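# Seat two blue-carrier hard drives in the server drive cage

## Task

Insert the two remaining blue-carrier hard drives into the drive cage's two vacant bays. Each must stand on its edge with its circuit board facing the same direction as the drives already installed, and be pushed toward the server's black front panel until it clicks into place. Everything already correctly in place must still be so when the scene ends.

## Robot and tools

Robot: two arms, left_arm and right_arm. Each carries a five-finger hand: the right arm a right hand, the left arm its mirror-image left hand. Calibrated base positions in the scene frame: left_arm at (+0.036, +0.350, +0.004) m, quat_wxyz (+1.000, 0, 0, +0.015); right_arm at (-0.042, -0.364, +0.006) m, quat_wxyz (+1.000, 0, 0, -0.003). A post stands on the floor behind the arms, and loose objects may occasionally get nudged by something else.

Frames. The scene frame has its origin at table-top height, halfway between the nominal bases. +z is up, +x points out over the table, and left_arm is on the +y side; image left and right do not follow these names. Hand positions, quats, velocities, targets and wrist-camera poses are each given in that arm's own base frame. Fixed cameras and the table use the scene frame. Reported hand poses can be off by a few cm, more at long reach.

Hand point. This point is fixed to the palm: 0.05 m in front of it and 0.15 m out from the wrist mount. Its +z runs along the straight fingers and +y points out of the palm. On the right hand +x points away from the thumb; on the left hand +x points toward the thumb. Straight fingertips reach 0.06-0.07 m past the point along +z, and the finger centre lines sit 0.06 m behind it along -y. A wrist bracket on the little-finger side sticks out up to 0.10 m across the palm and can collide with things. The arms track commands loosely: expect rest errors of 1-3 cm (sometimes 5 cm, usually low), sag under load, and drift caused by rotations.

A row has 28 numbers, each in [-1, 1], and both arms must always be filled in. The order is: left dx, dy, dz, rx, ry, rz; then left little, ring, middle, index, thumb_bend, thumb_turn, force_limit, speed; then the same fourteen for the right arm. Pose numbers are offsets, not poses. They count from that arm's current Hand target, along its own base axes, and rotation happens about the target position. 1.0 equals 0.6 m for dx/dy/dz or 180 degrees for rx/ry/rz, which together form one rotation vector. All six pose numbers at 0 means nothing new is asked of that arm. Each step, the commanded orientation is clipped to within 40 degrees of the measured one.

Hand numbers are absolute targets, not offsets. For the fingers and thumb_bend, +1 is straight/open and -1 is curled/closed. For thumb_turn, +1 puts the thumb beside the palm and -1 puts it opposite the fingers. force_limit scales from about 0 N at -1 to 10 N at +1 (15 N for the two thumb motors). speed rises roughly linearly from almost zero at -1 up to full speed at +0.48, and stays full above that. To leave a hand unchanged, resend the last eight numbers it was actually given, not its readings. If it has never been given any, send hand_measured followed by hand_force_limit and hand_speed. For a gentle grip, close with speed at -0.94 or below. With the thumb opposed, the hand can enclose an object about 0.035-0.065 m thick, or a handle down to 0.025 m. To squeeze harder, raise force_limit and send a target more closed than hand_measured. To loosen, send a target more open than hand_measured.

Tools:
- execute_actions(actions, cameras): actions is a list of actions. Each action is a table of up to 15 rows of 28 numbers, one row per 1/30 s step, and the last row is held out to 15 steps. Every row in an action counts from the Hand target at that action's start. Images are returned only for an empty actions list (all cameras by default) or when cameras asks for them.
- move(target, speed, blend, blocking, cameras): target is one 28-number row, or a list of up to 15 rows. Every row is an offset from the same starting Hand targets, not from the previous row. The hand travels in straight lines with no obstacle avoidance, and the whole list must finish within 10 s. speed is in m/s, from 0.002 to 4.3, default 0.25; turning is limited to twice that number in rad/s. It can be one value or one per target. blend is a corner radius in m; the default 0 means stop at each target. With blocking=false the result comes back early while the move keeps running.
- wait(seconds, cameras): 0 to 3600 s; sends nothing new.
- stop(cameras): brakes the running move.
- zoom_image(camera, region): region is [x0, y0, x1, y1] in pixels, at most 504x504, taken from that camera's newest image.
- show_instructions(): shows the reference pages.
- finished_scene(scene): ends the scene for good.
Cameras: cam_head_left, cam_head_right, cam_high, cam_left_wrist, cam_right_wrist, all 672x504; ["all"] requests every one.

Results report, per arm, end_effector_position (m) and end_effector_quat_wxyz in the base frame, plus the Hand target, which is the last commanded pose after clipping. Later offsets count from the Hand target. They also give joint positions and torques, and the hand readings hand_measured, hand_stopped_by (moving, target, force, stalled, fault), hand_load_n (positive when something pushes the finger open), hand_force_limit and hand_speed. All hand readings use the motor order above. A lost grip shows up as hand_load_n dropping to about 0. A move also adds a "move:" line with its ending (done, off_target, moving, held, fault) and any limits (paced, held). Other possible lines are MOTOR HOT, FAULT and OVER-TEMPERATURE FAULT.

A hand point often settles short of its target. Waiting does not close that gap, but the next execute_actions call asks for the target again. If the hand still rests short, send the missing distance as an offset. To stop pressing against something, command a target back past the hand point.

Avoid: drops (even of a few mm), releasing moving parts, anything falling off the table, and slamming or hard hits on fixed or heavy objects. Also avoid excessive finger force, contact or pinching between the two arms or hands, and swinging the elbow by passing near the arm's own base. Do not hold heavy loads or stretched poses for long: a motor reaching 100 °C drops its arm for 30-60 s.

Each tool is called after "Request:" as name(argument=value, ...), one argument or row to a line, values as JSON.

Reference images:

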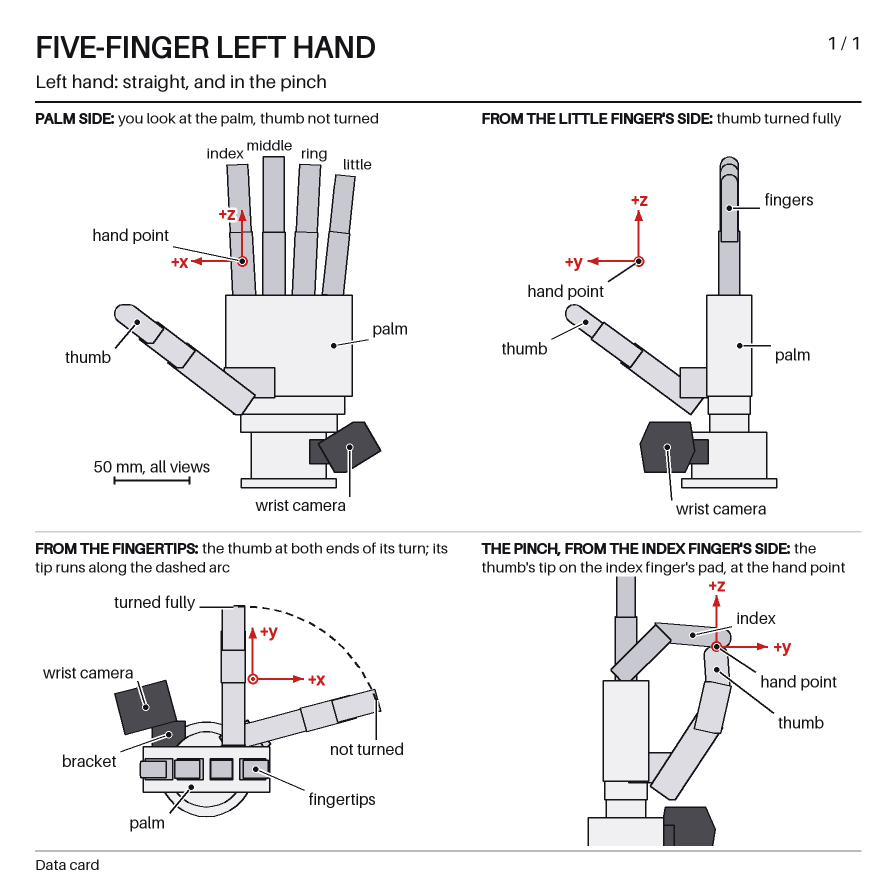

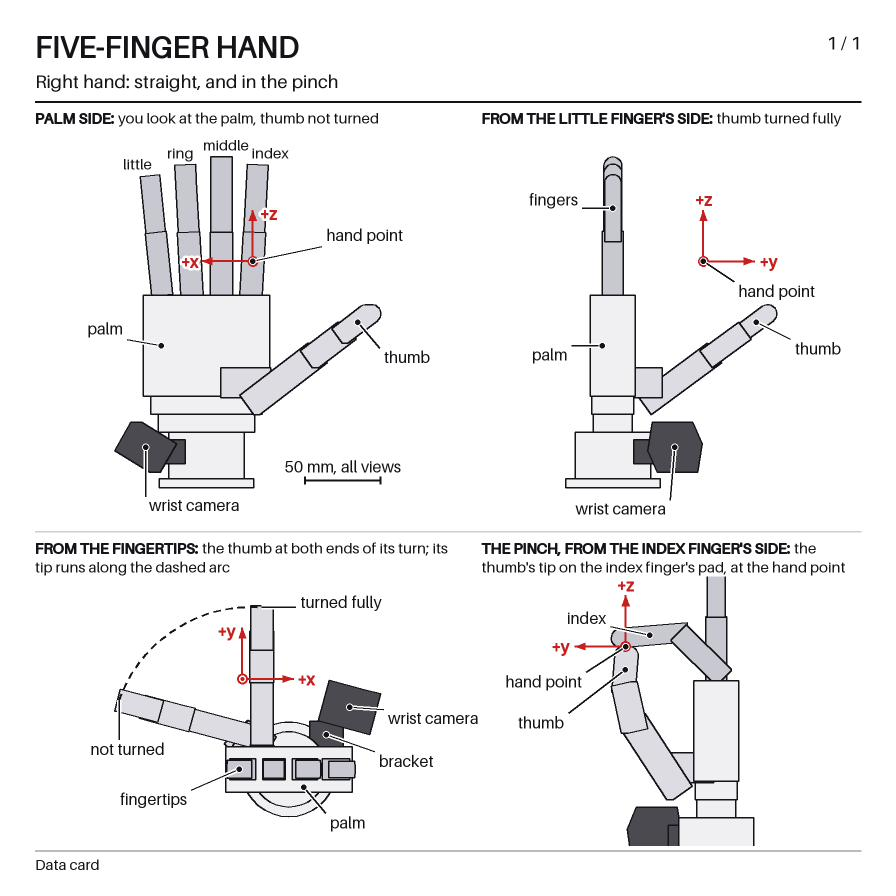

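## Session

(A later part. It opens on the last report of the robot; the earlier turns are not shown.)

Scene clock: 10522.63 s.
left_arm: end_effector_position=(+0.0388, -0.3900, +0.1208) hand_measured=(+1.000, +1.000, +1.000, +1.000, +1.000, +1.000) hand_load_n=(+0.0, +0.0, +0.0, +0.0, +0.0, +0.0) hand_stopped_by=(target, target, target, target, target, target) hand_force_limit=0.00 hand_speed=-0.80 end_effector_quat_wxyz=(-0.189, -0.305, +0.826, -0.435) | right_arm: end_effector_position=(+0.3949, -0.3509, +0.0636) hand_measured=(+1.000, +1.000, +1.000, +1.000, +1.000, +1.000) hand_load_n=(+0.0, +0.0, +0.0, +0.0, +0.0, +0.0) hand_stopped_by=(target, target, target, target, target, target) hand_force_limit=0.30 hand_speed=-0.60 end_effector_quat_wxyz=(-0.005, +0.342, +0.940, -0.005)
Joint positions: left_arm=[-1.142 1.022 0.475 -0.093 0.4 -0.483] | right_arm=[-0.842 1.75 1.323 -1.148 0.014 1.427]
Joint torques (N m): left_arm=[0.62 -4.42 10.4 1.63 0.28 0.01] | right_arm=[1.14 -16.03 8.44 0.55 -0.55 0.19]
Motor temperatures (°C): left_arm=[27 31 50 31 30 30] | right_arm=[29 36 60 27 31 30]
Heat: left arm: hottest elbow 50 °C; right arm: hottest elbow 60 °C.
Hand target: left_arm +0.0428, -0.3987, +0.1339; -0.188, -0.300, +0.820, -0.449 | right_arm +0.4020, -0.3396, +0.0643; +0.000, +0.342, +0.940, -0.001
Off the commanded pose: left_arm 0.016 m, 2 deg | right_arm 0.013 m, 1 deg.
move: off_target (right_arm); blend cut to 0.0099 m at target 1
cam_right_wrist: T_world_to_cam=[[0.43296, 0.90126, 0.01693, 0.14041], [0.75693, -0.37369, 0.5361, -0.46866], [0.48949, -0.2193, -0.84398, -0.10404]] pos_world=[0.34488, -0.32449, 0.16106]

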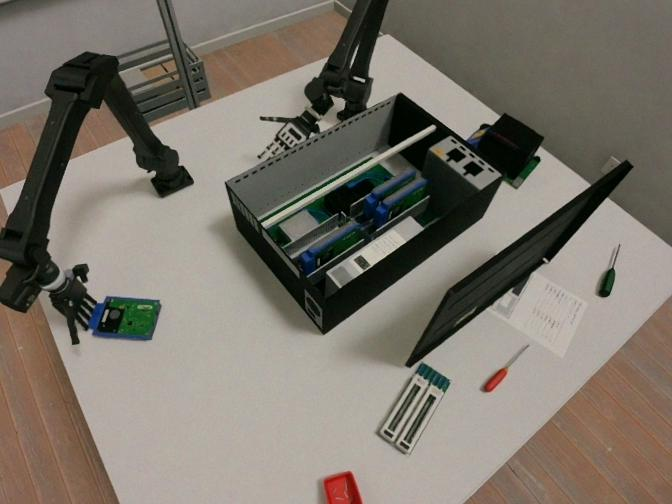

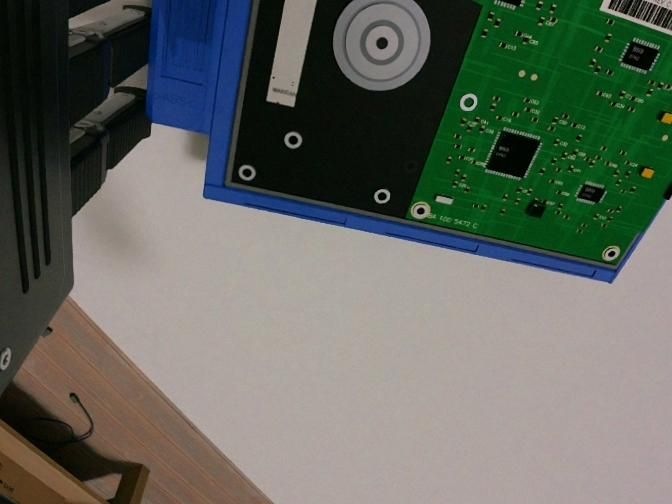

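Request:
move(
  target=[0,0,0,0,0,0,1,1,1,1,1,1,0,-0.8, 0.052,0.062,0.003,0,0,0,1,1,1,1,1,1,0.3,-0.6],
  speed=0.05,
  cameras=["cam_high","cam_right_wrist"],
)

Scene clock: 10535.07 s.
left_arm: end_effector_position=(+0.0388, -0.3900, +0.1208) hand_measured=(+1.000, +1.000, +1.000, +1.000, +1.000, +1.000) hand_load_n=(+0.0, +0.0, +0.0, +0.0, +0.0, +0.0) hand_stopped_by=(target, target, target, target, target, target) hand_force_limit=0.00 hand_speed=-0.80 end_effector_quat_wxyz=(-0.189, -0.305, +0.826, -0.435) | right_arm: end_effector_position=(+0.4273, -0.3134, +0.0636) hand_measured=(+1.000, +1.000, +1.000, +1.000, +1.000, +1.000) hand_load_n=(+0.0, +0.0, +0.0, +0.0, +0.0, +0.0) hand_stopped_by=(target, target, target, target, target, target) hand_force_limit=0.30 hand_speed=-0.60 end_effector_quat_wxyz=(-0.006, +0.341, +0.940, -0.006)
Joint positions: left_arm=[-1.142 1.022 0.475 -0.093 0.4 -0.483] | right_arm=[-0.743 1.742 1.312 -1.147 0.015 1.524]
Joint torques (N m): left_arm=[0.67 -4.48 10.39 1.63 0.28 0.01] | right_arm=[2.08 -16.26 8.8 0.27 -0.52 0.28]
Motor temperatures (°C): left_arm=[27 31 50 31 30 30] | right_arm=[29 37 58 27 31 30]
Heat: left arm: hottest elbow 50 °C; right arm: hottest elbow 58 °C.
Hand target: left_arm +0.0428, -0.3987, +0.1339; -0.188, -0.300, +0.820, -0.449 | right_arm +0.4332, -0.3025, +0.0661; +0.000, +0.342, +0.940, -0.001
Off the commanded pose: left_arm 0.016 m, 2 deg | right_arm 0.013 m, 1 deg.
move: off_target (right_arm)
cam_right_wrist: T_world_to_cam=[[0.43196, 0.90174, 0.01639, 0.09319], [0.75797, -0.37282, 0.53524, -0.47941], [0.48876, -0.21878, -0.84454, -0.1112]] pos_world=[0.37748, -0.28709, 0.16116]

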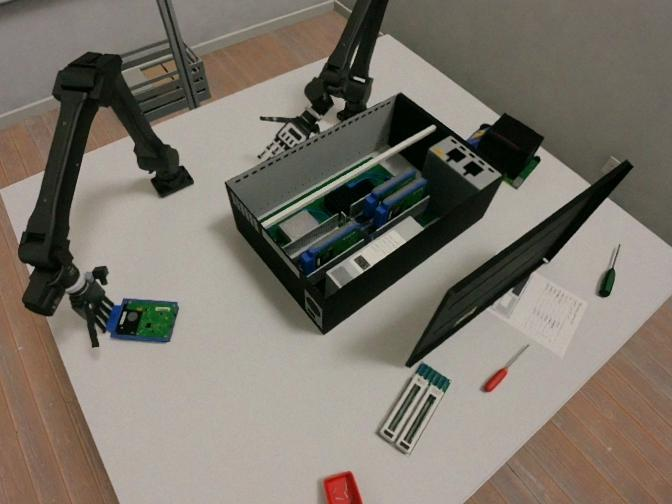

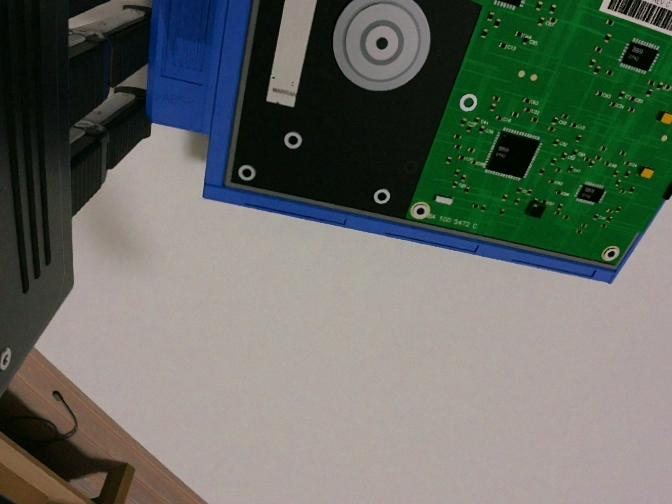

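Request:
move(
  target=[
    [0,0,0,0,0,0,1,1,1,1,1,1,0,-0.8, -0.042,-0.05,0.008,0,0,0,1,1,1,1,1,1,0.3,-0.6],
    [0,0,0,0,0,0,1,1,1,1,1,1,0,-0.8, -0.042,-0.05,0.2,0,0,0,1,1,1,1,1,1,0.3,-0.6],
    [0,0,0,0,0,0,1,1,1,1,1,1,0,-0.8, -0.11,-0.038,0.223,-0.3503,-0.0318,0.4565,1,1,1,1,1,1,0.3,-0.6],
  ],
  speed=[0.05,0.12,0.2],
  blend=[0.01,0.03,0],
  cameras=["cam_high","cam_right_wrist"],
)

Scene clock: 10563.93 s.
left_arm: end_effector_position=(+0.0388, -0.3900, +0.1208) hand_measured=(+1.000, +1.000, +1.000, +1.000, +1.000, +1.000) hand_load_n=(+0.0, +0.0, +0.0, +0.0, +0.0, -0.5) hand_stopped_by=(target, target, target, target, target, target) hand_force_limit=0.00 hand_speed=-0.80 end_effector_quat_wxyz=(-0.189, -0.305, +0.826, -0.435) | right_arm: end_effector_position=(+0.3706, -0.3227, +0.1959) hand_measured=(+1.000, +1.000, +1.000, +1.000, +1.000, +1.000) hand_load_n=(+0.0, +0.0, -0.5, +0.0, +0.0, +0.0) hand_stopped_by=(target, target, target, target, target, target) hand_force_limit=0.30 hand_speed=-0.60 end_effector_quat_wxyz=(+0.205, -0.372, +0.800, -0.424)
Joint positions: left_arm=[-1.142 1.022 0.475 -0.093 0.4 -0.483] | right_arm=[-0.813 1.177 0.882 -0.299 -0.107 -0.057]
Joint torques (N m): left_arm=[0.73 -4.48 10.39 1.63 0.28 0.01] | right_arm=[-1.03 -8.12 11.07 2.09 -0.18 -0.14]
Motor temperatures (°C): left_arm=[27 31 50 31 30 30] | right_arm=[29 36 56 27 31 30]
Heat: left arm: hottest elbow 50 °C; right arm: hottest elbow 56 °C.
Hand target: left_arm +0.0428, -0.3987, +0.1339; -0.188, -0.300, +0.820, -0.449 | right_arm +0.3672, -0.3253, +0.1999; +0.205, -0.375, +0.793, -0.435
Off the commanded pose: left_arm 0.016 m, 2 deg | right_arm 0.006 m, 2 deg.
move: done
cam_right_wrist: T_world_to_cam=[[-0.58498, 0.17702, -0.79149, 0.42524], [0.09061, 0.98404, 0.15312, 0.24929], [0.80597, 0.01786, -0.59168, -0.06445]] pos_world=[0.27811, -0.31944, 0.26027]

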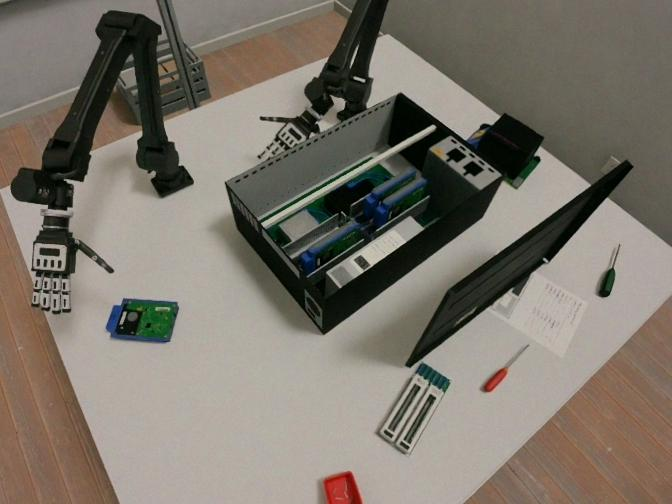

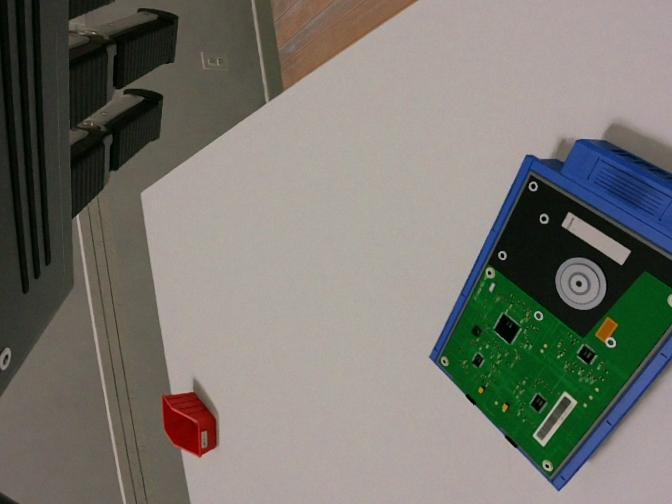

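Request:
move(
  target=[0,0,0,0,0,0,1,1,1,1,1,1,0,-0.8, 0.0,0.003,-0.2,0,0,0,0.9,0.9,0.9,0.65,0.8,-0.85,0.3,-0.6],
  speed=0.12,
  cameras=["cam_right_wrist"],
)

Scene clock: 10590.77 s.
left_arm: end_effector_position=(+0.0388, -0.3900, +0.1208) hand_measured=(+1.000, +1.000, +1.000, +1.000, +1.000, +1.000) hand_load_n=(-0.5, +0.0, +0.0, +0.0, +0.0, +0.0) hand_stopped_by=(target, target, target, target, target, target) hand_force_limit=0.00 hand_speed=-0.80 end_effector_quat_wxyz=(-0.189, -0.305, +0.826, -0.435) | right_arm: end_effector_position=(+0.3691, -0.3212, +0.0837) hand_measured=(+0.900, +0.900, +0.900, +0.650, +0.800, -0.850) hand_load_n=(+0.0, +0.0, +0.0, +0.0, +0.0, +0.0) hand_stopped_by=(target, target, target, target, target, target) hand_force_limit=0.30 hand_speed=-0.60 end_effector_quat_wxyz=(+0.207, -0.372, +0.795, -0.432)
Joint positions: left_arm=[-1.142 1.022 0.475 -0.093 0.4 -0.483] | right_arm=[-0.813 1.331 0.668 0.087 -0.107 -0.058]
Joint torques (N m): left_arm=[0.67 -4.48 10.37 1.63 0.28 0.01] | right_arm=[0.91 -7.88 9.78 2.14 -0.09 -0.1]
Motor temperatures (°C): left_arm=[27 31 50 31 30 30] | right_arm=[29 36 55 27 31 30]
Heat: left arm: hottest elbow 50 °C; right arm: hottest elbow 55 °C.
Hand target: left_arm +0.0428, -0.3987, +0.1339; -0.188, -0.300, +0.820, -0.449 | right_arm +0.3671, -0.3234, +0.0798; +0.205, -0.375, +0.793, -0.435
Off the commanded pose: left_arm 0.016 m, 2 deg | right_arm 0.005 m, 1 deg.
move: done
cam_right_wrist: T_world_to_cam=[[-0.57545, 0.16496, -0.80103, 0.32869], [0.08806, 0.98625, 0.13984, 0.26795], [0.81308, 0.00993, -0.58206, -0.13562]] pos_world=[0.27582, -0.31714, 0.14688]

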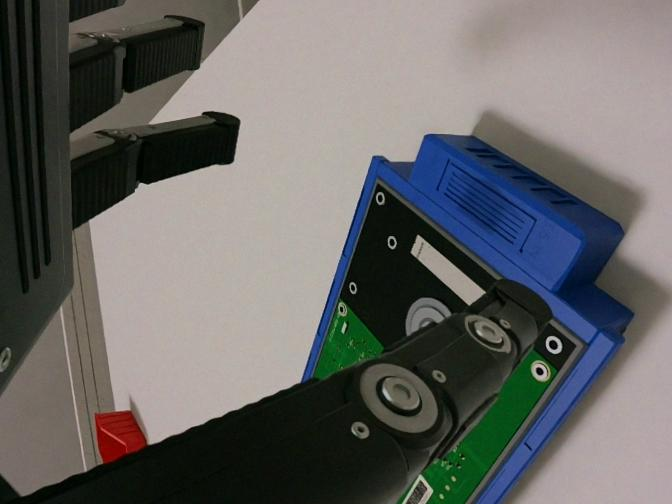

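Request:
move(
  target=[0,0,0,0,0,0,1,1,1,1,1,1,0,-0.8, 0.0,0.002,-0.075,0,0,0,0.9,0.9,0.9,0.65,0.8,-0.85,0.3,-0.6],
  speed=0.08,
  cameras=["cam_right_wrist"],
)

Scene clock: 10603.37 s.
left_arm: end_effector_position=(+0.0388, -0.3900, +0.1208) hand_measured=(+1.000, +1.000, +1.000, +1.000, +1.000, +1.000) hand_load_n=(-0.5, +0.0, +0.0, +0.0, +0.0, -0.5) hand_stopped_by=(target, target, target, target, target, target) hand_force_limit=0.00 hand_speed=-0.80 end_effector_quat_wxyz=(-0.189, -0.305, +0.826, -0.435) | right_arm: end_effector_position=(+0.3693, -0.3214, +0.0395) hand_measured=(+0.900, +0.900, +0.900, +0.650, +0.800, -0.850) hand_load_n=(+0.0, +0.0, +0.0, +0.0, +0.0, +0.0) hand_stopped_by=(target, target, target, target, target, target) hand_force_limit=0.30 hand_speed=-0.60 end_effector_quat_wxyz=(+0.208, -0.371, +0.795, -0.433)
Joint positions: left_arm=[-1.142 1.022 0.475 -0.093 0.4 -0.483] | right_arm=[-0.813 1.438 0.615 0.249 -0.107 -0.058]
Joint torques (N m): left_arm=[0.73 -4.54 10.39 1.63 0.28 0.01] | right_arm=[0.5 -8.59 8.75 2.09 -0.02 -0.13]
Heat: left arm: hottest elbow 50 °C; right arm: hottest elbow 54 °C.
Hand target: left_arm +0.0428, -0.3987, +0.1339; -0.188, -0.300, +0.820, -0.449 | right_arm +0.3672, -0.3223, +0.0348; +0.205, -0.375, +0.793, -0.435
Off the commanded pose: left_arm 0.016 m, 2 deg | right_arm 0.005 m, 1 deg.
move: done
cam_right_wrist: T_world_to_cam=[[-0.57425, 0.16364, -0.80216, 0.29256], [0.08781, 0.98648, 0.13837, 0.27454], [0.81396, 0.00902, -0.58085, -0.1622]] pos_world=[0.27592, -0.31724, 0.10248]

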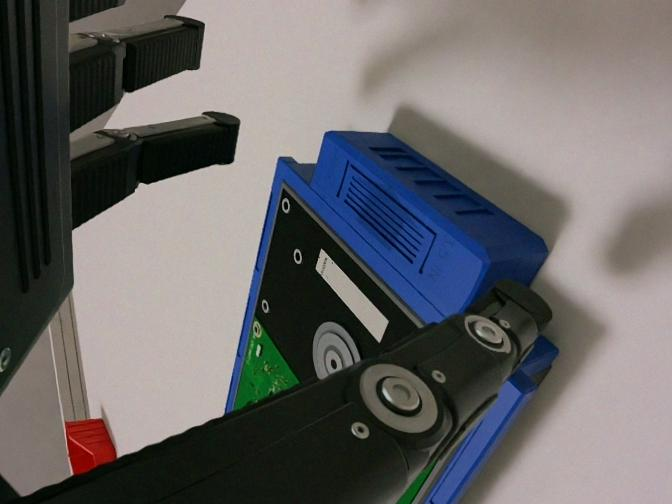

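Request:
move(
  target=[0,0,0,0,0,0,1,1,1,1,1,1,0,-0.8, -0.005,0.0027,-0.045,0,0,0,0.9,0.9,0.9,0.65,0.8,-0.85,0.3,-0.6],
  speed=0.05,
  cameras=["cam_right_wrist"],
)

Scene clock: 10618.57 s.
left_arm: end_effector_position=(+0.0388, -0.3900, +0.1208) hand_measured=(+1.000, +1.000, +1.000, +1.000, +1.000, +1.000) hand_load_n=(+0.0, +0.0, +0.0, +0.0, +0.0, -0.5) hand_stopped_by=(target, target, target, target, target, target) hand_force_limit=0.00 hand_speed=-0.80 end_effector_quat_wxyz=(-0.189, -0.305, +0.826, -0.435) | right_arm: end_effector_position=(+0.3676, -0.3197, +0.0130) hand_measured=(+0.900, +0.900, +0.900, +0.650, +0.800, -0.850) hand_load_n=(+0.0, +0.0, +0.0, +0.0, +0.0, +0.0) hand_stopped_by=(target, target, target, target, target, target) hand_force_limit=0.30 hand_speed=-0.60 end_effector_quat_wxyz=(+0.208, -0.371, +0.794, -0.433)
Joint positions: left_arm=[-1.142 1.022 0.475 -0.093 0.4 -0.483] | right_arm=[-0.813 1.507 0.584 0.351 -0.107 -0.058]
Joint torques (N m): left_arm=[0.67 -4.48 10.37 1.63 0.28 0.01] | right_arm=[0.5 -8.7 7.71 2.26 -0.08 -0.15]
Heat: left arm: hottest elbow 50 °C; right arm: hottest elbow 54 °C.
Hand target: left_arm +0.0428, -0.3987, +0.1339; -0.188, -0.300, +0.820, -0.449 | right_arm +0.3642, -0.3207, +0.0079; +0.205, -0.375, +0.793, -0.435
Off the commanded pose: left_arm 0.016 m, 2 deg | right_arm 0.006 m, 1 deg.
move: done
cam_right_wrist: T_world_to_cam=[[-0.57337, 0.16276, -0.80297, 0.2695], [0.08772, 0.98663, 0.13735, 0.27675], [0.81459, 0.00832, -0.57998, -0.17674]] pos_world=[0.27422, -0.31544, 0.07588]

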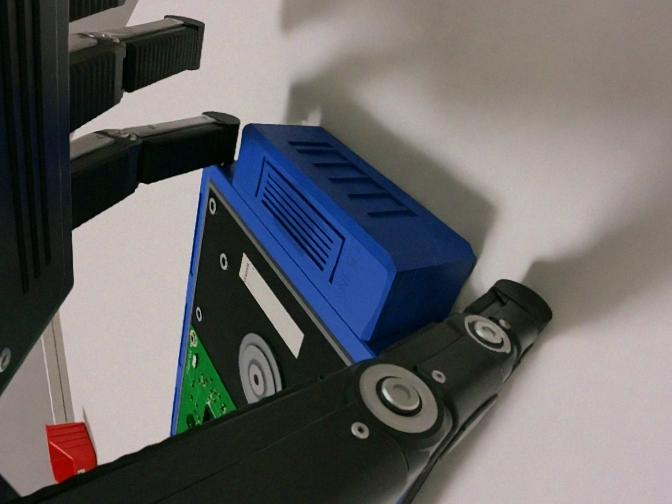

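Request:
move(
  target=[0,0,0,0,0,0,1,1,1,1,1,1,0,-0.8, -0.01,-0.001,-0.0,0,0,0,0.9,0.9,0.9,0.65,0.8,-0.85,0.3,-0.6],
  speed=0.05,
  cameras=["cam_right_wrist"],
)

Scene clock: 10639.33 s.
left_arm: end_effector_position=(+0.0388, -0.3900, +0.1208) hand_measured=(+1.000, +1.000, +1.000, +1.000, +1.000, +1.000) hand_load_n=(+0.0, +0.0, +0.0, +0.0, +0.0, +0.0) hand_stopped_by=(target, target, target, target, target, target) hand_force_limit=0.00 hand_speed=-0.80 end_effector_quat_wxyz=(-0.189, -0.305, +0.826, -0.435) | right_arm: end_effector_position=(+0.3636, -0.3197, +0.0110) hand_measured=(+0.900, +0.900, +0.900, +0.650, +0.800, -0.850) hand_load_n=(+0.0, +0.0, +0.0, +0.0, +0.0, +0.5) hand_stopped_by=(target, target, target, target, target, target) hand_force_limit=0.30 hand_speed=-0.60 end_effector_quat_wxyz=(+0.209, -0.371, +0.795, -0.431)
Joint positions: left_arm=[-1.142 1.022 0.475 -0.093 0.4 -0.483] | right_arm=[-0.823 1.507 0.578 0.355 -0.118 -0.061]
Joint torques (N m): left_arm=[0.73 -4.48 10.37 1.63 0.28 0.01] | right_arm=[-0.09 -9.76 7.41 1.98 -0.09 -0.1]
Heat: left arm: hottest elbow 50 °C; right arm: hottest elbow 53 °C.
Hand target: left_arm +0.0428, -0.3987, +0.1339; -0.188, -0.300, +0.820, -0.449 | right_arm +0.3582, -0.3212, +0.0079; +0.205, -0.375, +0.793, -0.435
Off the commanded pose: left_arm 0.016 m, 2 deg | right_arm 0.006 m, 1 deg.
move: done
cam_right_wrist: T_world_to_cam=[[-0.57308, 0.16624, -0.80246, 0.26658], [0.08709, 0.98602, 0.14207, 0.27731], [0.81486, 0.01153, -0.57954, -0.17365]] pos_world=[0.27012, -0.31574, 0.07388]

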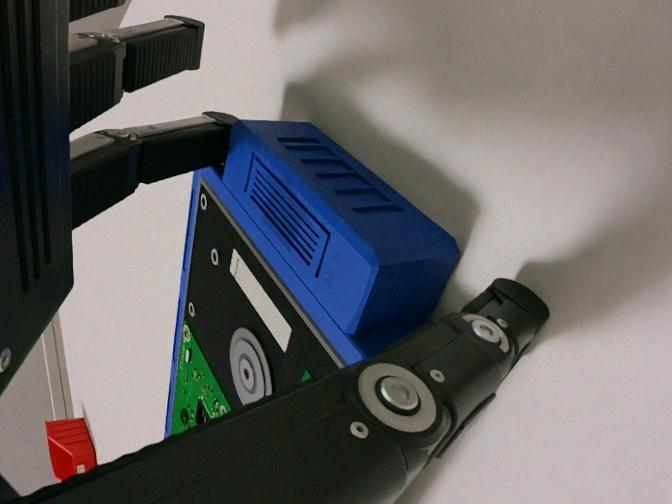

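Request:
move(
  target=[0,0,0,0,0,0,1,1,1,1,1,1,0,-0.8, 0,0,0,0,0,0,0.9,0.9,0.9,0.1,0.3,-0.85,-0.4,-0.92],
  cameras=["cam_right_wrist"],
)

Scene clock: 10646.27 s.
left_arm: end_effector_position=(+0.0388, -0.3900, +0.1208) hand_measured=(+1.000, +1.000, +1.000, +1.000, +1.000, +1.000) hand_load_n=(+0.0, +0.0, +0.0, +0.0, +0.0, -0.5) hand_stopped_by=(target, target, target, target, target, target) hand_force_limit=0.00 hand_speed=-0.80 end_effector_quat_wxyz=(-0.189, -0.305, +0.826, -0.435) | right_arm: end_effector_position=(+0.3646, -0.3214, +0.0128) hand_measured=(+0.900, +0.900, +0.900, +0.412, +0.658, -0.850) hand_load_n=(+0.0, +0.0, +0.0, +4.0, +4.5, +0.5) hand_stopped_by=(target, target, target, force, force, target) hand_force_limit=-0.40 hand_speed=-0.92 end_effector_quat_wxyz=(+0.210, -0.371, +0.793, -0.436)
Joint positions: left_arm=[-1.142 1.022 0.475 -0.093 0.4 -0.483] | right_arm=[-0.824 1.507 0.578 0.365 -0.118 -0.063]
Joint torques (N m): left_arm=[0.73 -4.48 10.37 1.65 0.28 0.01] | right_arm=[-0.38 -9.23 7.38 1.78 -0.11 -0.1]
Heat: left arm: hottest elbow 50 °C; right arm: hottest elbow 53 °C.
Hand target: left_arm +0.0428, -0.3987, +0.1339; -0.188, -0.300, +0.820, -0.449 | right_arm +0.3582, -0.3213, +0.0079; +0.205, -0.375, +0.793, -0.435
Off the commanded pose: left_arm 0.016 m, 2 deg | right_arm 0.008 m, 1 deg.
move: done
cam_right_wrist: T_world_to_cam=[[-0.56845, 0.15915, -0.80718, 0.26502], [0.08575, 0.98723, 0.13427, 0.27969], [0.81824, 0.00711, -0.57483, -0.17618]] pos_world=[0.27082, -0.31704, 0.07509]

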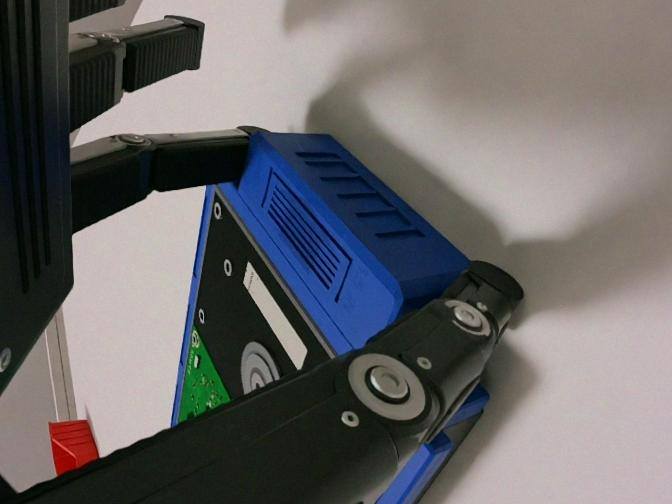

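Request:
move(
  target=[0,0,0,0,0,0,1,1,1,1,1,1,0,-0.8, 0,0,0,0,0,0,0.9,0.9,0.9,-0.1,0.1,-0.85,1,-0.92],
  cameras=["cam_right_wrist"],
)

Scene clock: 10652.70 s.
left_arm: end_effector_position=(+0.0388, -0.3900, +0.1208) hand_measured=(+1.000, +1.000, +1.000, +1.000, +1.000, +1.000) hand_load_n=(+0.0, +0.0, +0.0, +0.0, +0.0, +0.0) hand_stopped_by=(target, target, target, target, target, target) hand_force_limit=0.00 hand_speed=-0.80 end_effector_quat_wxyz=(-0.189, -0.305, +0.826, -0.435) | right_arm: end_effector_position=(+0.3647, -0.3214, +0.0129) hand_measured=(+0.900, +0.900, +0.900, +0.372, +0.586, -0.850) hand_load_n=(+0.0, +0.0, +0.0, +13.0, +14.5, +0.0) hand_stopped_by=(target, target, target, force, force, target) hand_force_limit=1.00 hand_speed=-0.92 end_effector_quat_wxyz=(+0.210, -0.371, +0.793, -0.436)
Joint positions: left_arm=[-1.142 1.022 0.475 -0.093 0.4 -0.483] | right_arm=[-0.824 1.507 0.578 0.365 -0.118 -0.063]
Joint torques (N m): left_arm=[0.73 -4.48 10.39 1.65 0.28 0.01] | right_arm=[-0.5 -10.11 7.39 1.62 -0.1 -0.11]
Heat: left arm: hottest elbow 50 °C; right arm: hottest elbow 52 °C.
Hand target: left_arm +0.0428, -0.3987, +0.1339; -0.188, -0.300, +0.820, -0.449 | right_arm +0.3582, -0.3212, +0.0079; +0.205, -0.375, +0.793, -0.435
Off the commanded pose: left_arm 0.016 m, 2 deg | right_arm 0.008 m, 1 deg.
move: done
cam_right_wrist: T_world_to_cam=[[-0.56822, 0.15886, -0.80739, 0.26496], [0.0857, 0.98728, 0.13394, 0.27973], [0.8184, 0.00691, -0.57461, -0.17624]] pos_world=[0.27082, -0.31704, 0.07519]

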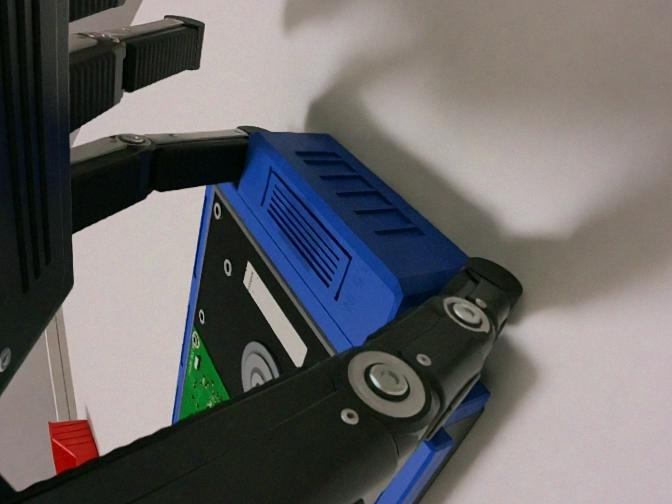

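Request:
move(
  target=[
    [0,0,0,0,0,0,1,1,1,1,1,1,0,-0.8, 0.0423,0.0253,0.138,-0.0958,0.0804,0,0.9,0.9,0.9,-0.1,0.1,-0.85,1,-0.92],
    [0,0,0,0,0,0,1,1,1,1,1,1,0,-0.8, 0.093,0.078,0.2298,-0.1915,0.1608,0,0.9,0.9,0.9,-0.1,0.1,-0.85,1,-0.92],
  ],
  speed=0.05,
  blend=[0.01,0],
  cameras=["cam_right_wrist","cam_high","cam_head_right"],
)

Scene clock: 10678.50 s.
left_arm: end_effector_position=(+0.0388, -0.3900, +0.1208) hand_measured=(+1.000, +1.000, +1.000, +1.000, +1.000, +1.000) hand_load_n=(+0.0, +0.0, +0.0, +0.0, +0.0, +0.0) hand_stopped_by=(target, target, target, target, target, target) hand_force_limit=0.00 hand_speed=-0.80 end_effector_quat_wxyz=(-0.189, -0.305, +0.826, -0.435) | right_arm: end_effector_position=(+0.3833, -0.2645, +0.1083) hand_measured=(+0.900, +0.900, +0.900, +0.372, +0.586, -0.850) hand_load_n=(+0.0, +0.0, +0.0, +11.0, +13.5, +0.5) hand_stopped_by=(target, target, target, force, force, target) hand_force_limit=1.00 hand_speed=-0.92 end_effector_quat_wxyz=(-0.126, -0.525, +0.666, -0.515)
Joint positions: left_arm=[-1.142 1.022 0.475 -0.093 0.4 -0.483] | right_arm=[-0.327 1.328 0.706 0.003 0.714 -0.47]
Joint torques (N m): left_arm=[0.73 -4.54 10.39 1.63 0.28 0.01] | right_arm=[1.73 -8.29 17.48 1.39 0.65 -0.27]
Heat: left arm: hottest elbow 50 °C; right arm: hottest elbow 53 °C.
Hand target: left_arm +0.0428, -0.3987, +0.1339; -0.188, -0.300, +0.820, -0.449 | right_arm +0.4140, -0.2744, +0.1457; -0.116, -0.513, +0.655, -0.542
Off the commanded pose: left_arm 0.016 m, 2 deg | right_arm 0.049 m, 4 deg.
move: off_target (right_arm)
cam_right_wrist: T_world_to_cam=[[-0.91666, -0.19539, -0.34864, 0.33368], [-0.02097, 0.89467, -0.44624, 0.28845], [0.3991, -0.40174, -0.82421, -0.05737]] pos_world=[0.33482, -0.21591, 0.19777]
Images, in order (width x height): cam_head_right 672x504, cam_high 672x504, cam_right_wrist 672x504.

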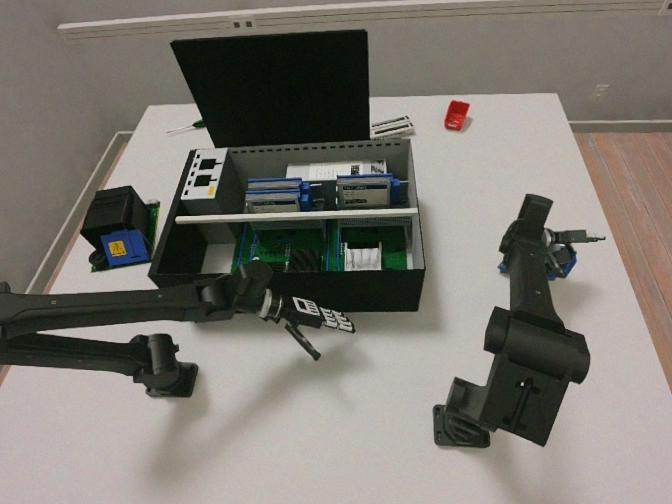

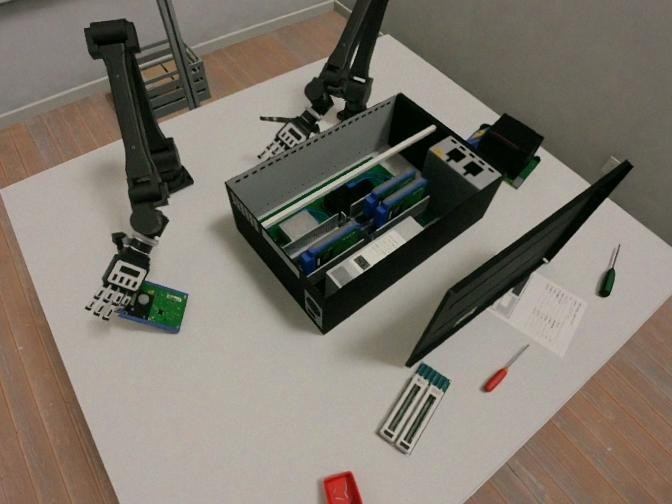

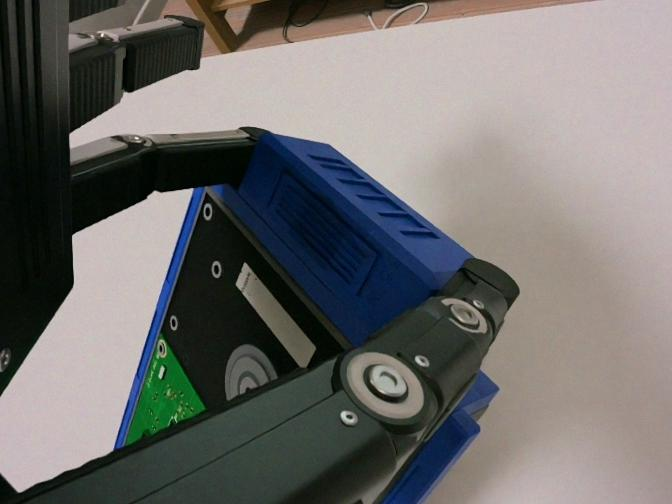

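Request:
zoom_image(
  camera="cam_high",
  region=[70, 210, 210, 350],
)

Request:
zoom_image(
  camera="cam_head_right",
  region=[470, 180, 620, 310],
)

Scaled by 3.600 from the camera's image (finer frame: 960x720).

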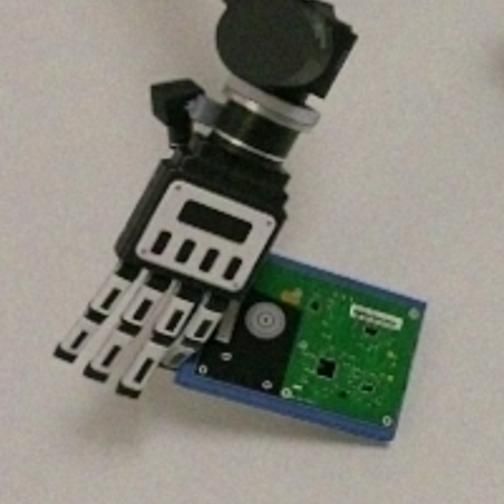

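Scaled by 3.360 from the camera's image (finer frame: 960x720).

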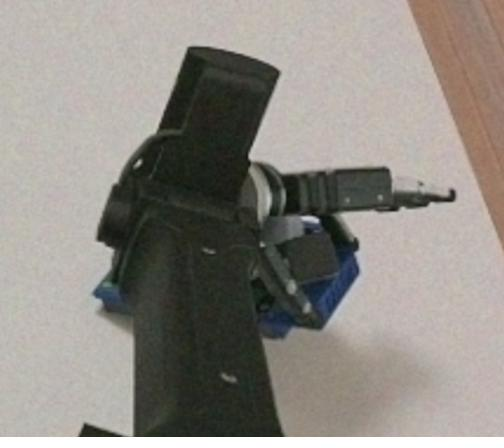

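Request:
move(
  target=[
    [0,0,0,0,0,0,1,1,1,1,1,1,0,-0.8, 0.0455,0.0647,0.045,-0.0638,0.0536,0,0.9,0.9,0.9,-0.1,0.1,-0.85,1,-0.92],
    [0,0,0,0,0,0,1,1,1,1,1,1,0,-0.8, 0.089,0.116,0.063,-0.1277,0.1072,0,0.9,0.9,0.9,-0.1,0.1,-0.85,1,-0.92],
  ],
  speed=0.05,
  blend=[0.01,0],
  cameras=["cam_right_wrist","cam_high","cam_head_right"],
)

Scene clock: 10724.57 s.
left_arm: end_effector_position=(+0.0388, -0.3900, +0.1208) hand_measured=(+1.000, +1.000, +1.000, +1.000, +1.000, +1.000) hand_load_n=(+0.0, +0.0, +0.0, +0.0, +0.0, -0.5) hand_stopped_by=(target, target, target, target, target, target) hand_force_limit=0.00 hand_speed=-0.80 end_effector_quat_wxyz=(-0.189, -0.305, +0.826, -0.435) | right_arm: end_effector_position=(+0.4395, -0.2060, +0.1543) hand_measured=(+0.900, +0.900, +0.900, +0.372, +0.586, -0.850) hand_load_n=(+0.0, +0.0, +0.0, +10.0, +13.0, +0.0) hand_stopped_by=(target, target, target, force, force, target) hand_force_limit=1.00 hand_speed=-0.92 end_effector_quat_wxyz=(+0.336, +0.581, -0.503, +0.544)
Joint positions: left_arm=[-1.142 1.022 0.475 -0.093 0.4 -0.483] | right_arm=[-0.032 1.544 0.846 0.188 1.19 -0.932]
Joint torques (N m): left_arm=[0.79 -4.48 10.39 1.63 0.28 0.01] | right_arm=[1.67 -11.52 16.03 1.96 0.65 -0.3]
Motor temperatures (°C): left_arm=[27 31 50 31 30 30] | right_arm=[29 35 62 28 31 30]
Heat: left arm: hottest elbow 50 °C; right arm: hottest elbow 62 °C.
Hand target: left_arm +0.0428, -0.3987, +0.1339; -0.188, -0.300, +0.820, -0.449 | right_arm +0.4674, -0.2049, +0.1834; +0.323, +0.563, -0.506, +0.568
Off the commanded pose: left_arm 0.016 m, 2 deg | right_arm 0.040 m, 4 deg.
move: off_target (right_arm)
cam_right_wrist: T_world_to_cam=[[-0.95338, -0.28663, 0.09439, 0.34165], [-0.26327, 0.63717, -0.72436, 0.35409], [0.14748, -0.71544, -0.68293, 0.00571]] pos_world=[0.41811, -0.1236, 0.22815]
Images, in order (width x height): cam_head_right 672x504, cam_high 672x504, cam_right_wrist 672x504.

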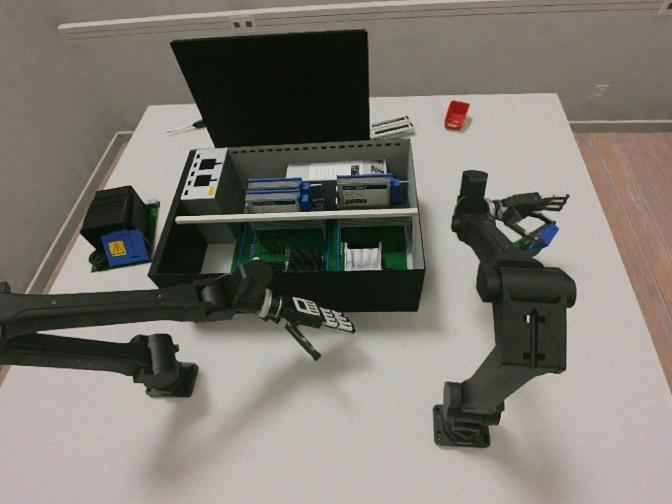

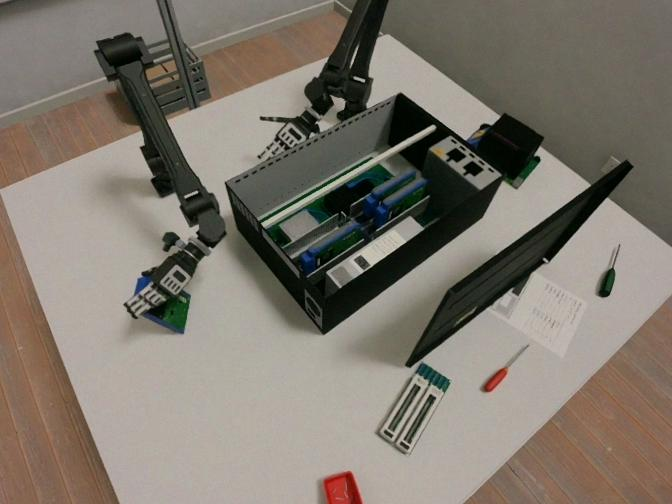

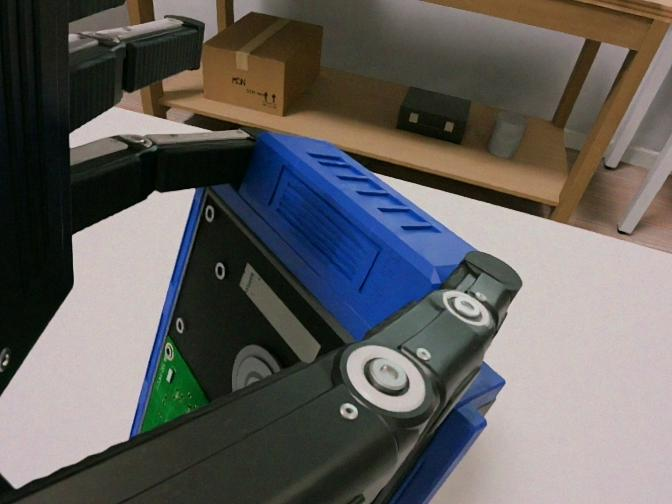

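Request:
move(
  target=[0,0,0,0,0,0,1,1,1,1,1,1,0,-0.8, 0.045,0.053,-0.008,-0.0638,0.0536,0,0.9,0.9,0.9,-0.1,0.1,-0.85,1,-0.92],
  speed=0.05,
  cameras=["cam_right_wrist","cam_high","cam_head_right"],
)

Request:
zoom_image(
  camera="cam_high",
  region=[90, 210, 230, 350],
)

Request:
zoom_image(
  camera="cam_head_right",
  region=[440, 160, 600, 290],
)

Scene clock: 10738.97 s.
left_arm: end_effector_position=(+0.0388, -0.3900, +0.1208) hand_measured=(+1.000, +1.000, +1.000, +1.000, +1.000, +1.000) hand_load_n=(+0.0, +0.0, +0.0, +0.0, +0.0, -0.5) hand_stopped_by=(target, target, target, target, target, target) hand_force_limit=0.00 hand_speed=-0.80 end_effector_quat_wxyz=(-0.189, -0.305, +0.826, -0.435) | right_arm: end_effector_position=(+0.4721, -0.1766, +0.1562) hand_measured=(+0.900, +0.900, +0.900, +0.372, +0.586, -0.850) hand_load_n=(+0.0, +0.0, +0.0, +10.5, +12.5, +0.0) hand_stopped_by=(target, target, target, force, force, target) hand_force_limit=1.00 hand_speed=-0.92 end_effector_quat_wxyz=(+0.429, +0.589, -0.412, +0.546)
Joint positions: left_arm=[-1.142 1.022 0.475 -0.093 0.4 -0.483] | right_arm=[0.056 1.745 0.881 0.72 1.33 -1.486]
Joint torques (N m): left_arm=[0.67 -4.42 10.39 1.63 0.28 0.01] | right_arm=[0.38 -14.56 13.98 1.91 0.1 -0.35]
Motor temperatures (°C): left_arm=[27 31 50 31 30 30] | right_arm=[29 35 63 28 31 30]
Heat: left arm: hottest elbow 50 °C; right arm: hottest elbow 63 °C.
Hand target: left_arm +0.0428, -0.3987, +0.1339; -0.188, -0.300, +0.820, -0.449 | right_arm +0.4945, -0.1731, +0.1787; +0.419, +0.573, -0.418, +0.567
Off the commanded pose: left_arm 0.016 m, 2 deg | right_arm 0.032 m, 3 deg.
move: off_target (right_arm)
cam_right_wrist: T_world_to_cam=[[-0.91776, -0.25907, 0.30099, 0.33671], [-0.39259, 0.47764, -0.78596, 0.38785], [0.05986, -0.83949, -0.54007, 0.02039]] pos_world=[0.46007, -0.08091, 0.2145]
Images, in order (width x height): cam_head_right 672x504, cam_high 672x504, cam_right_wrist 672x504.

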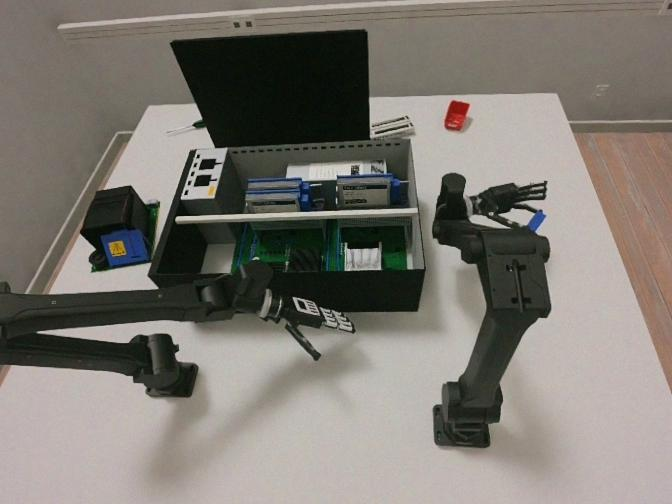

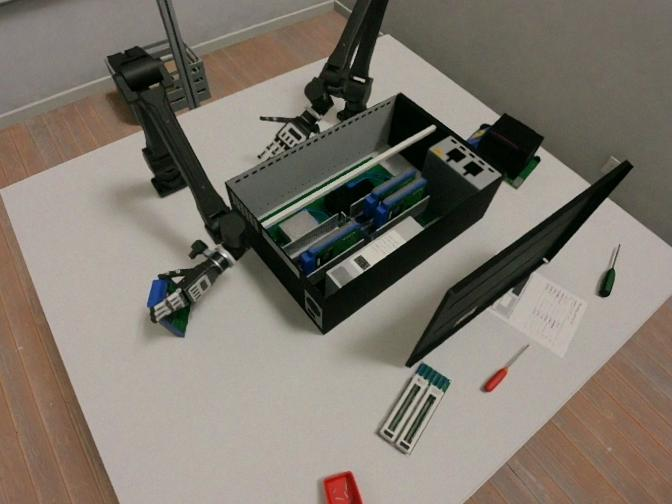

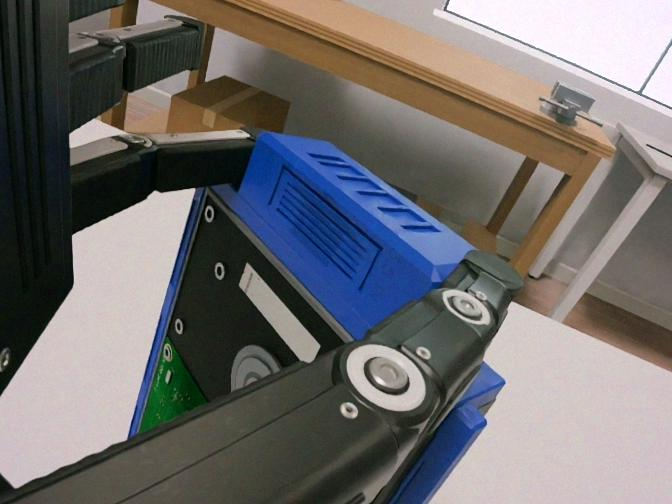

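Scaled by 3.600 from the camera's image (finer frame: 960x720).

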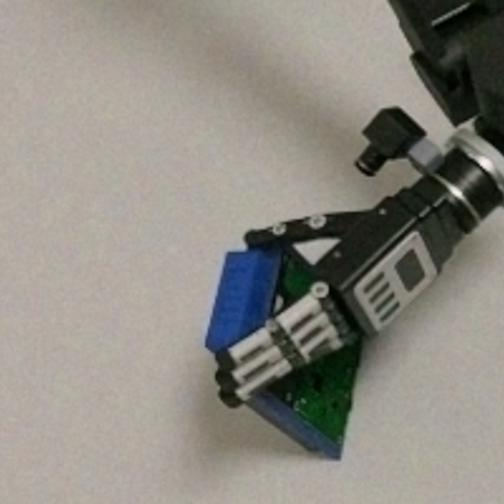

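Scaled by 3.150 from the camera's image (finer frame: 960x720).

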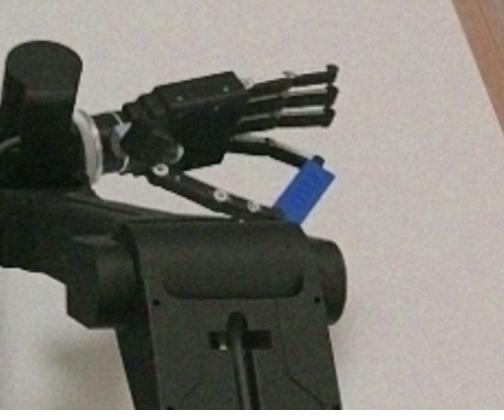

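Request:
zoom_image(
  camera="cam_high",
  region=[140, 270, 210, 345],
)

Scaled by 6.720 from the camera's image (finer frame: 960x720).

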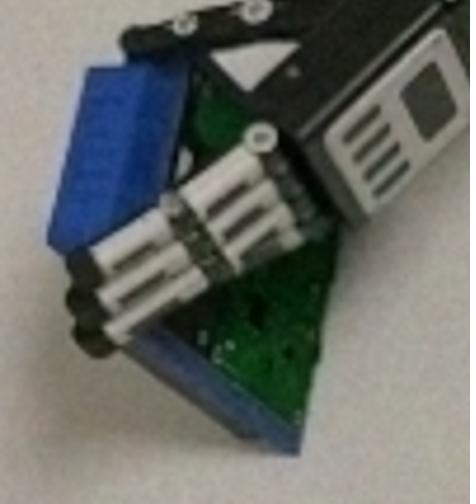

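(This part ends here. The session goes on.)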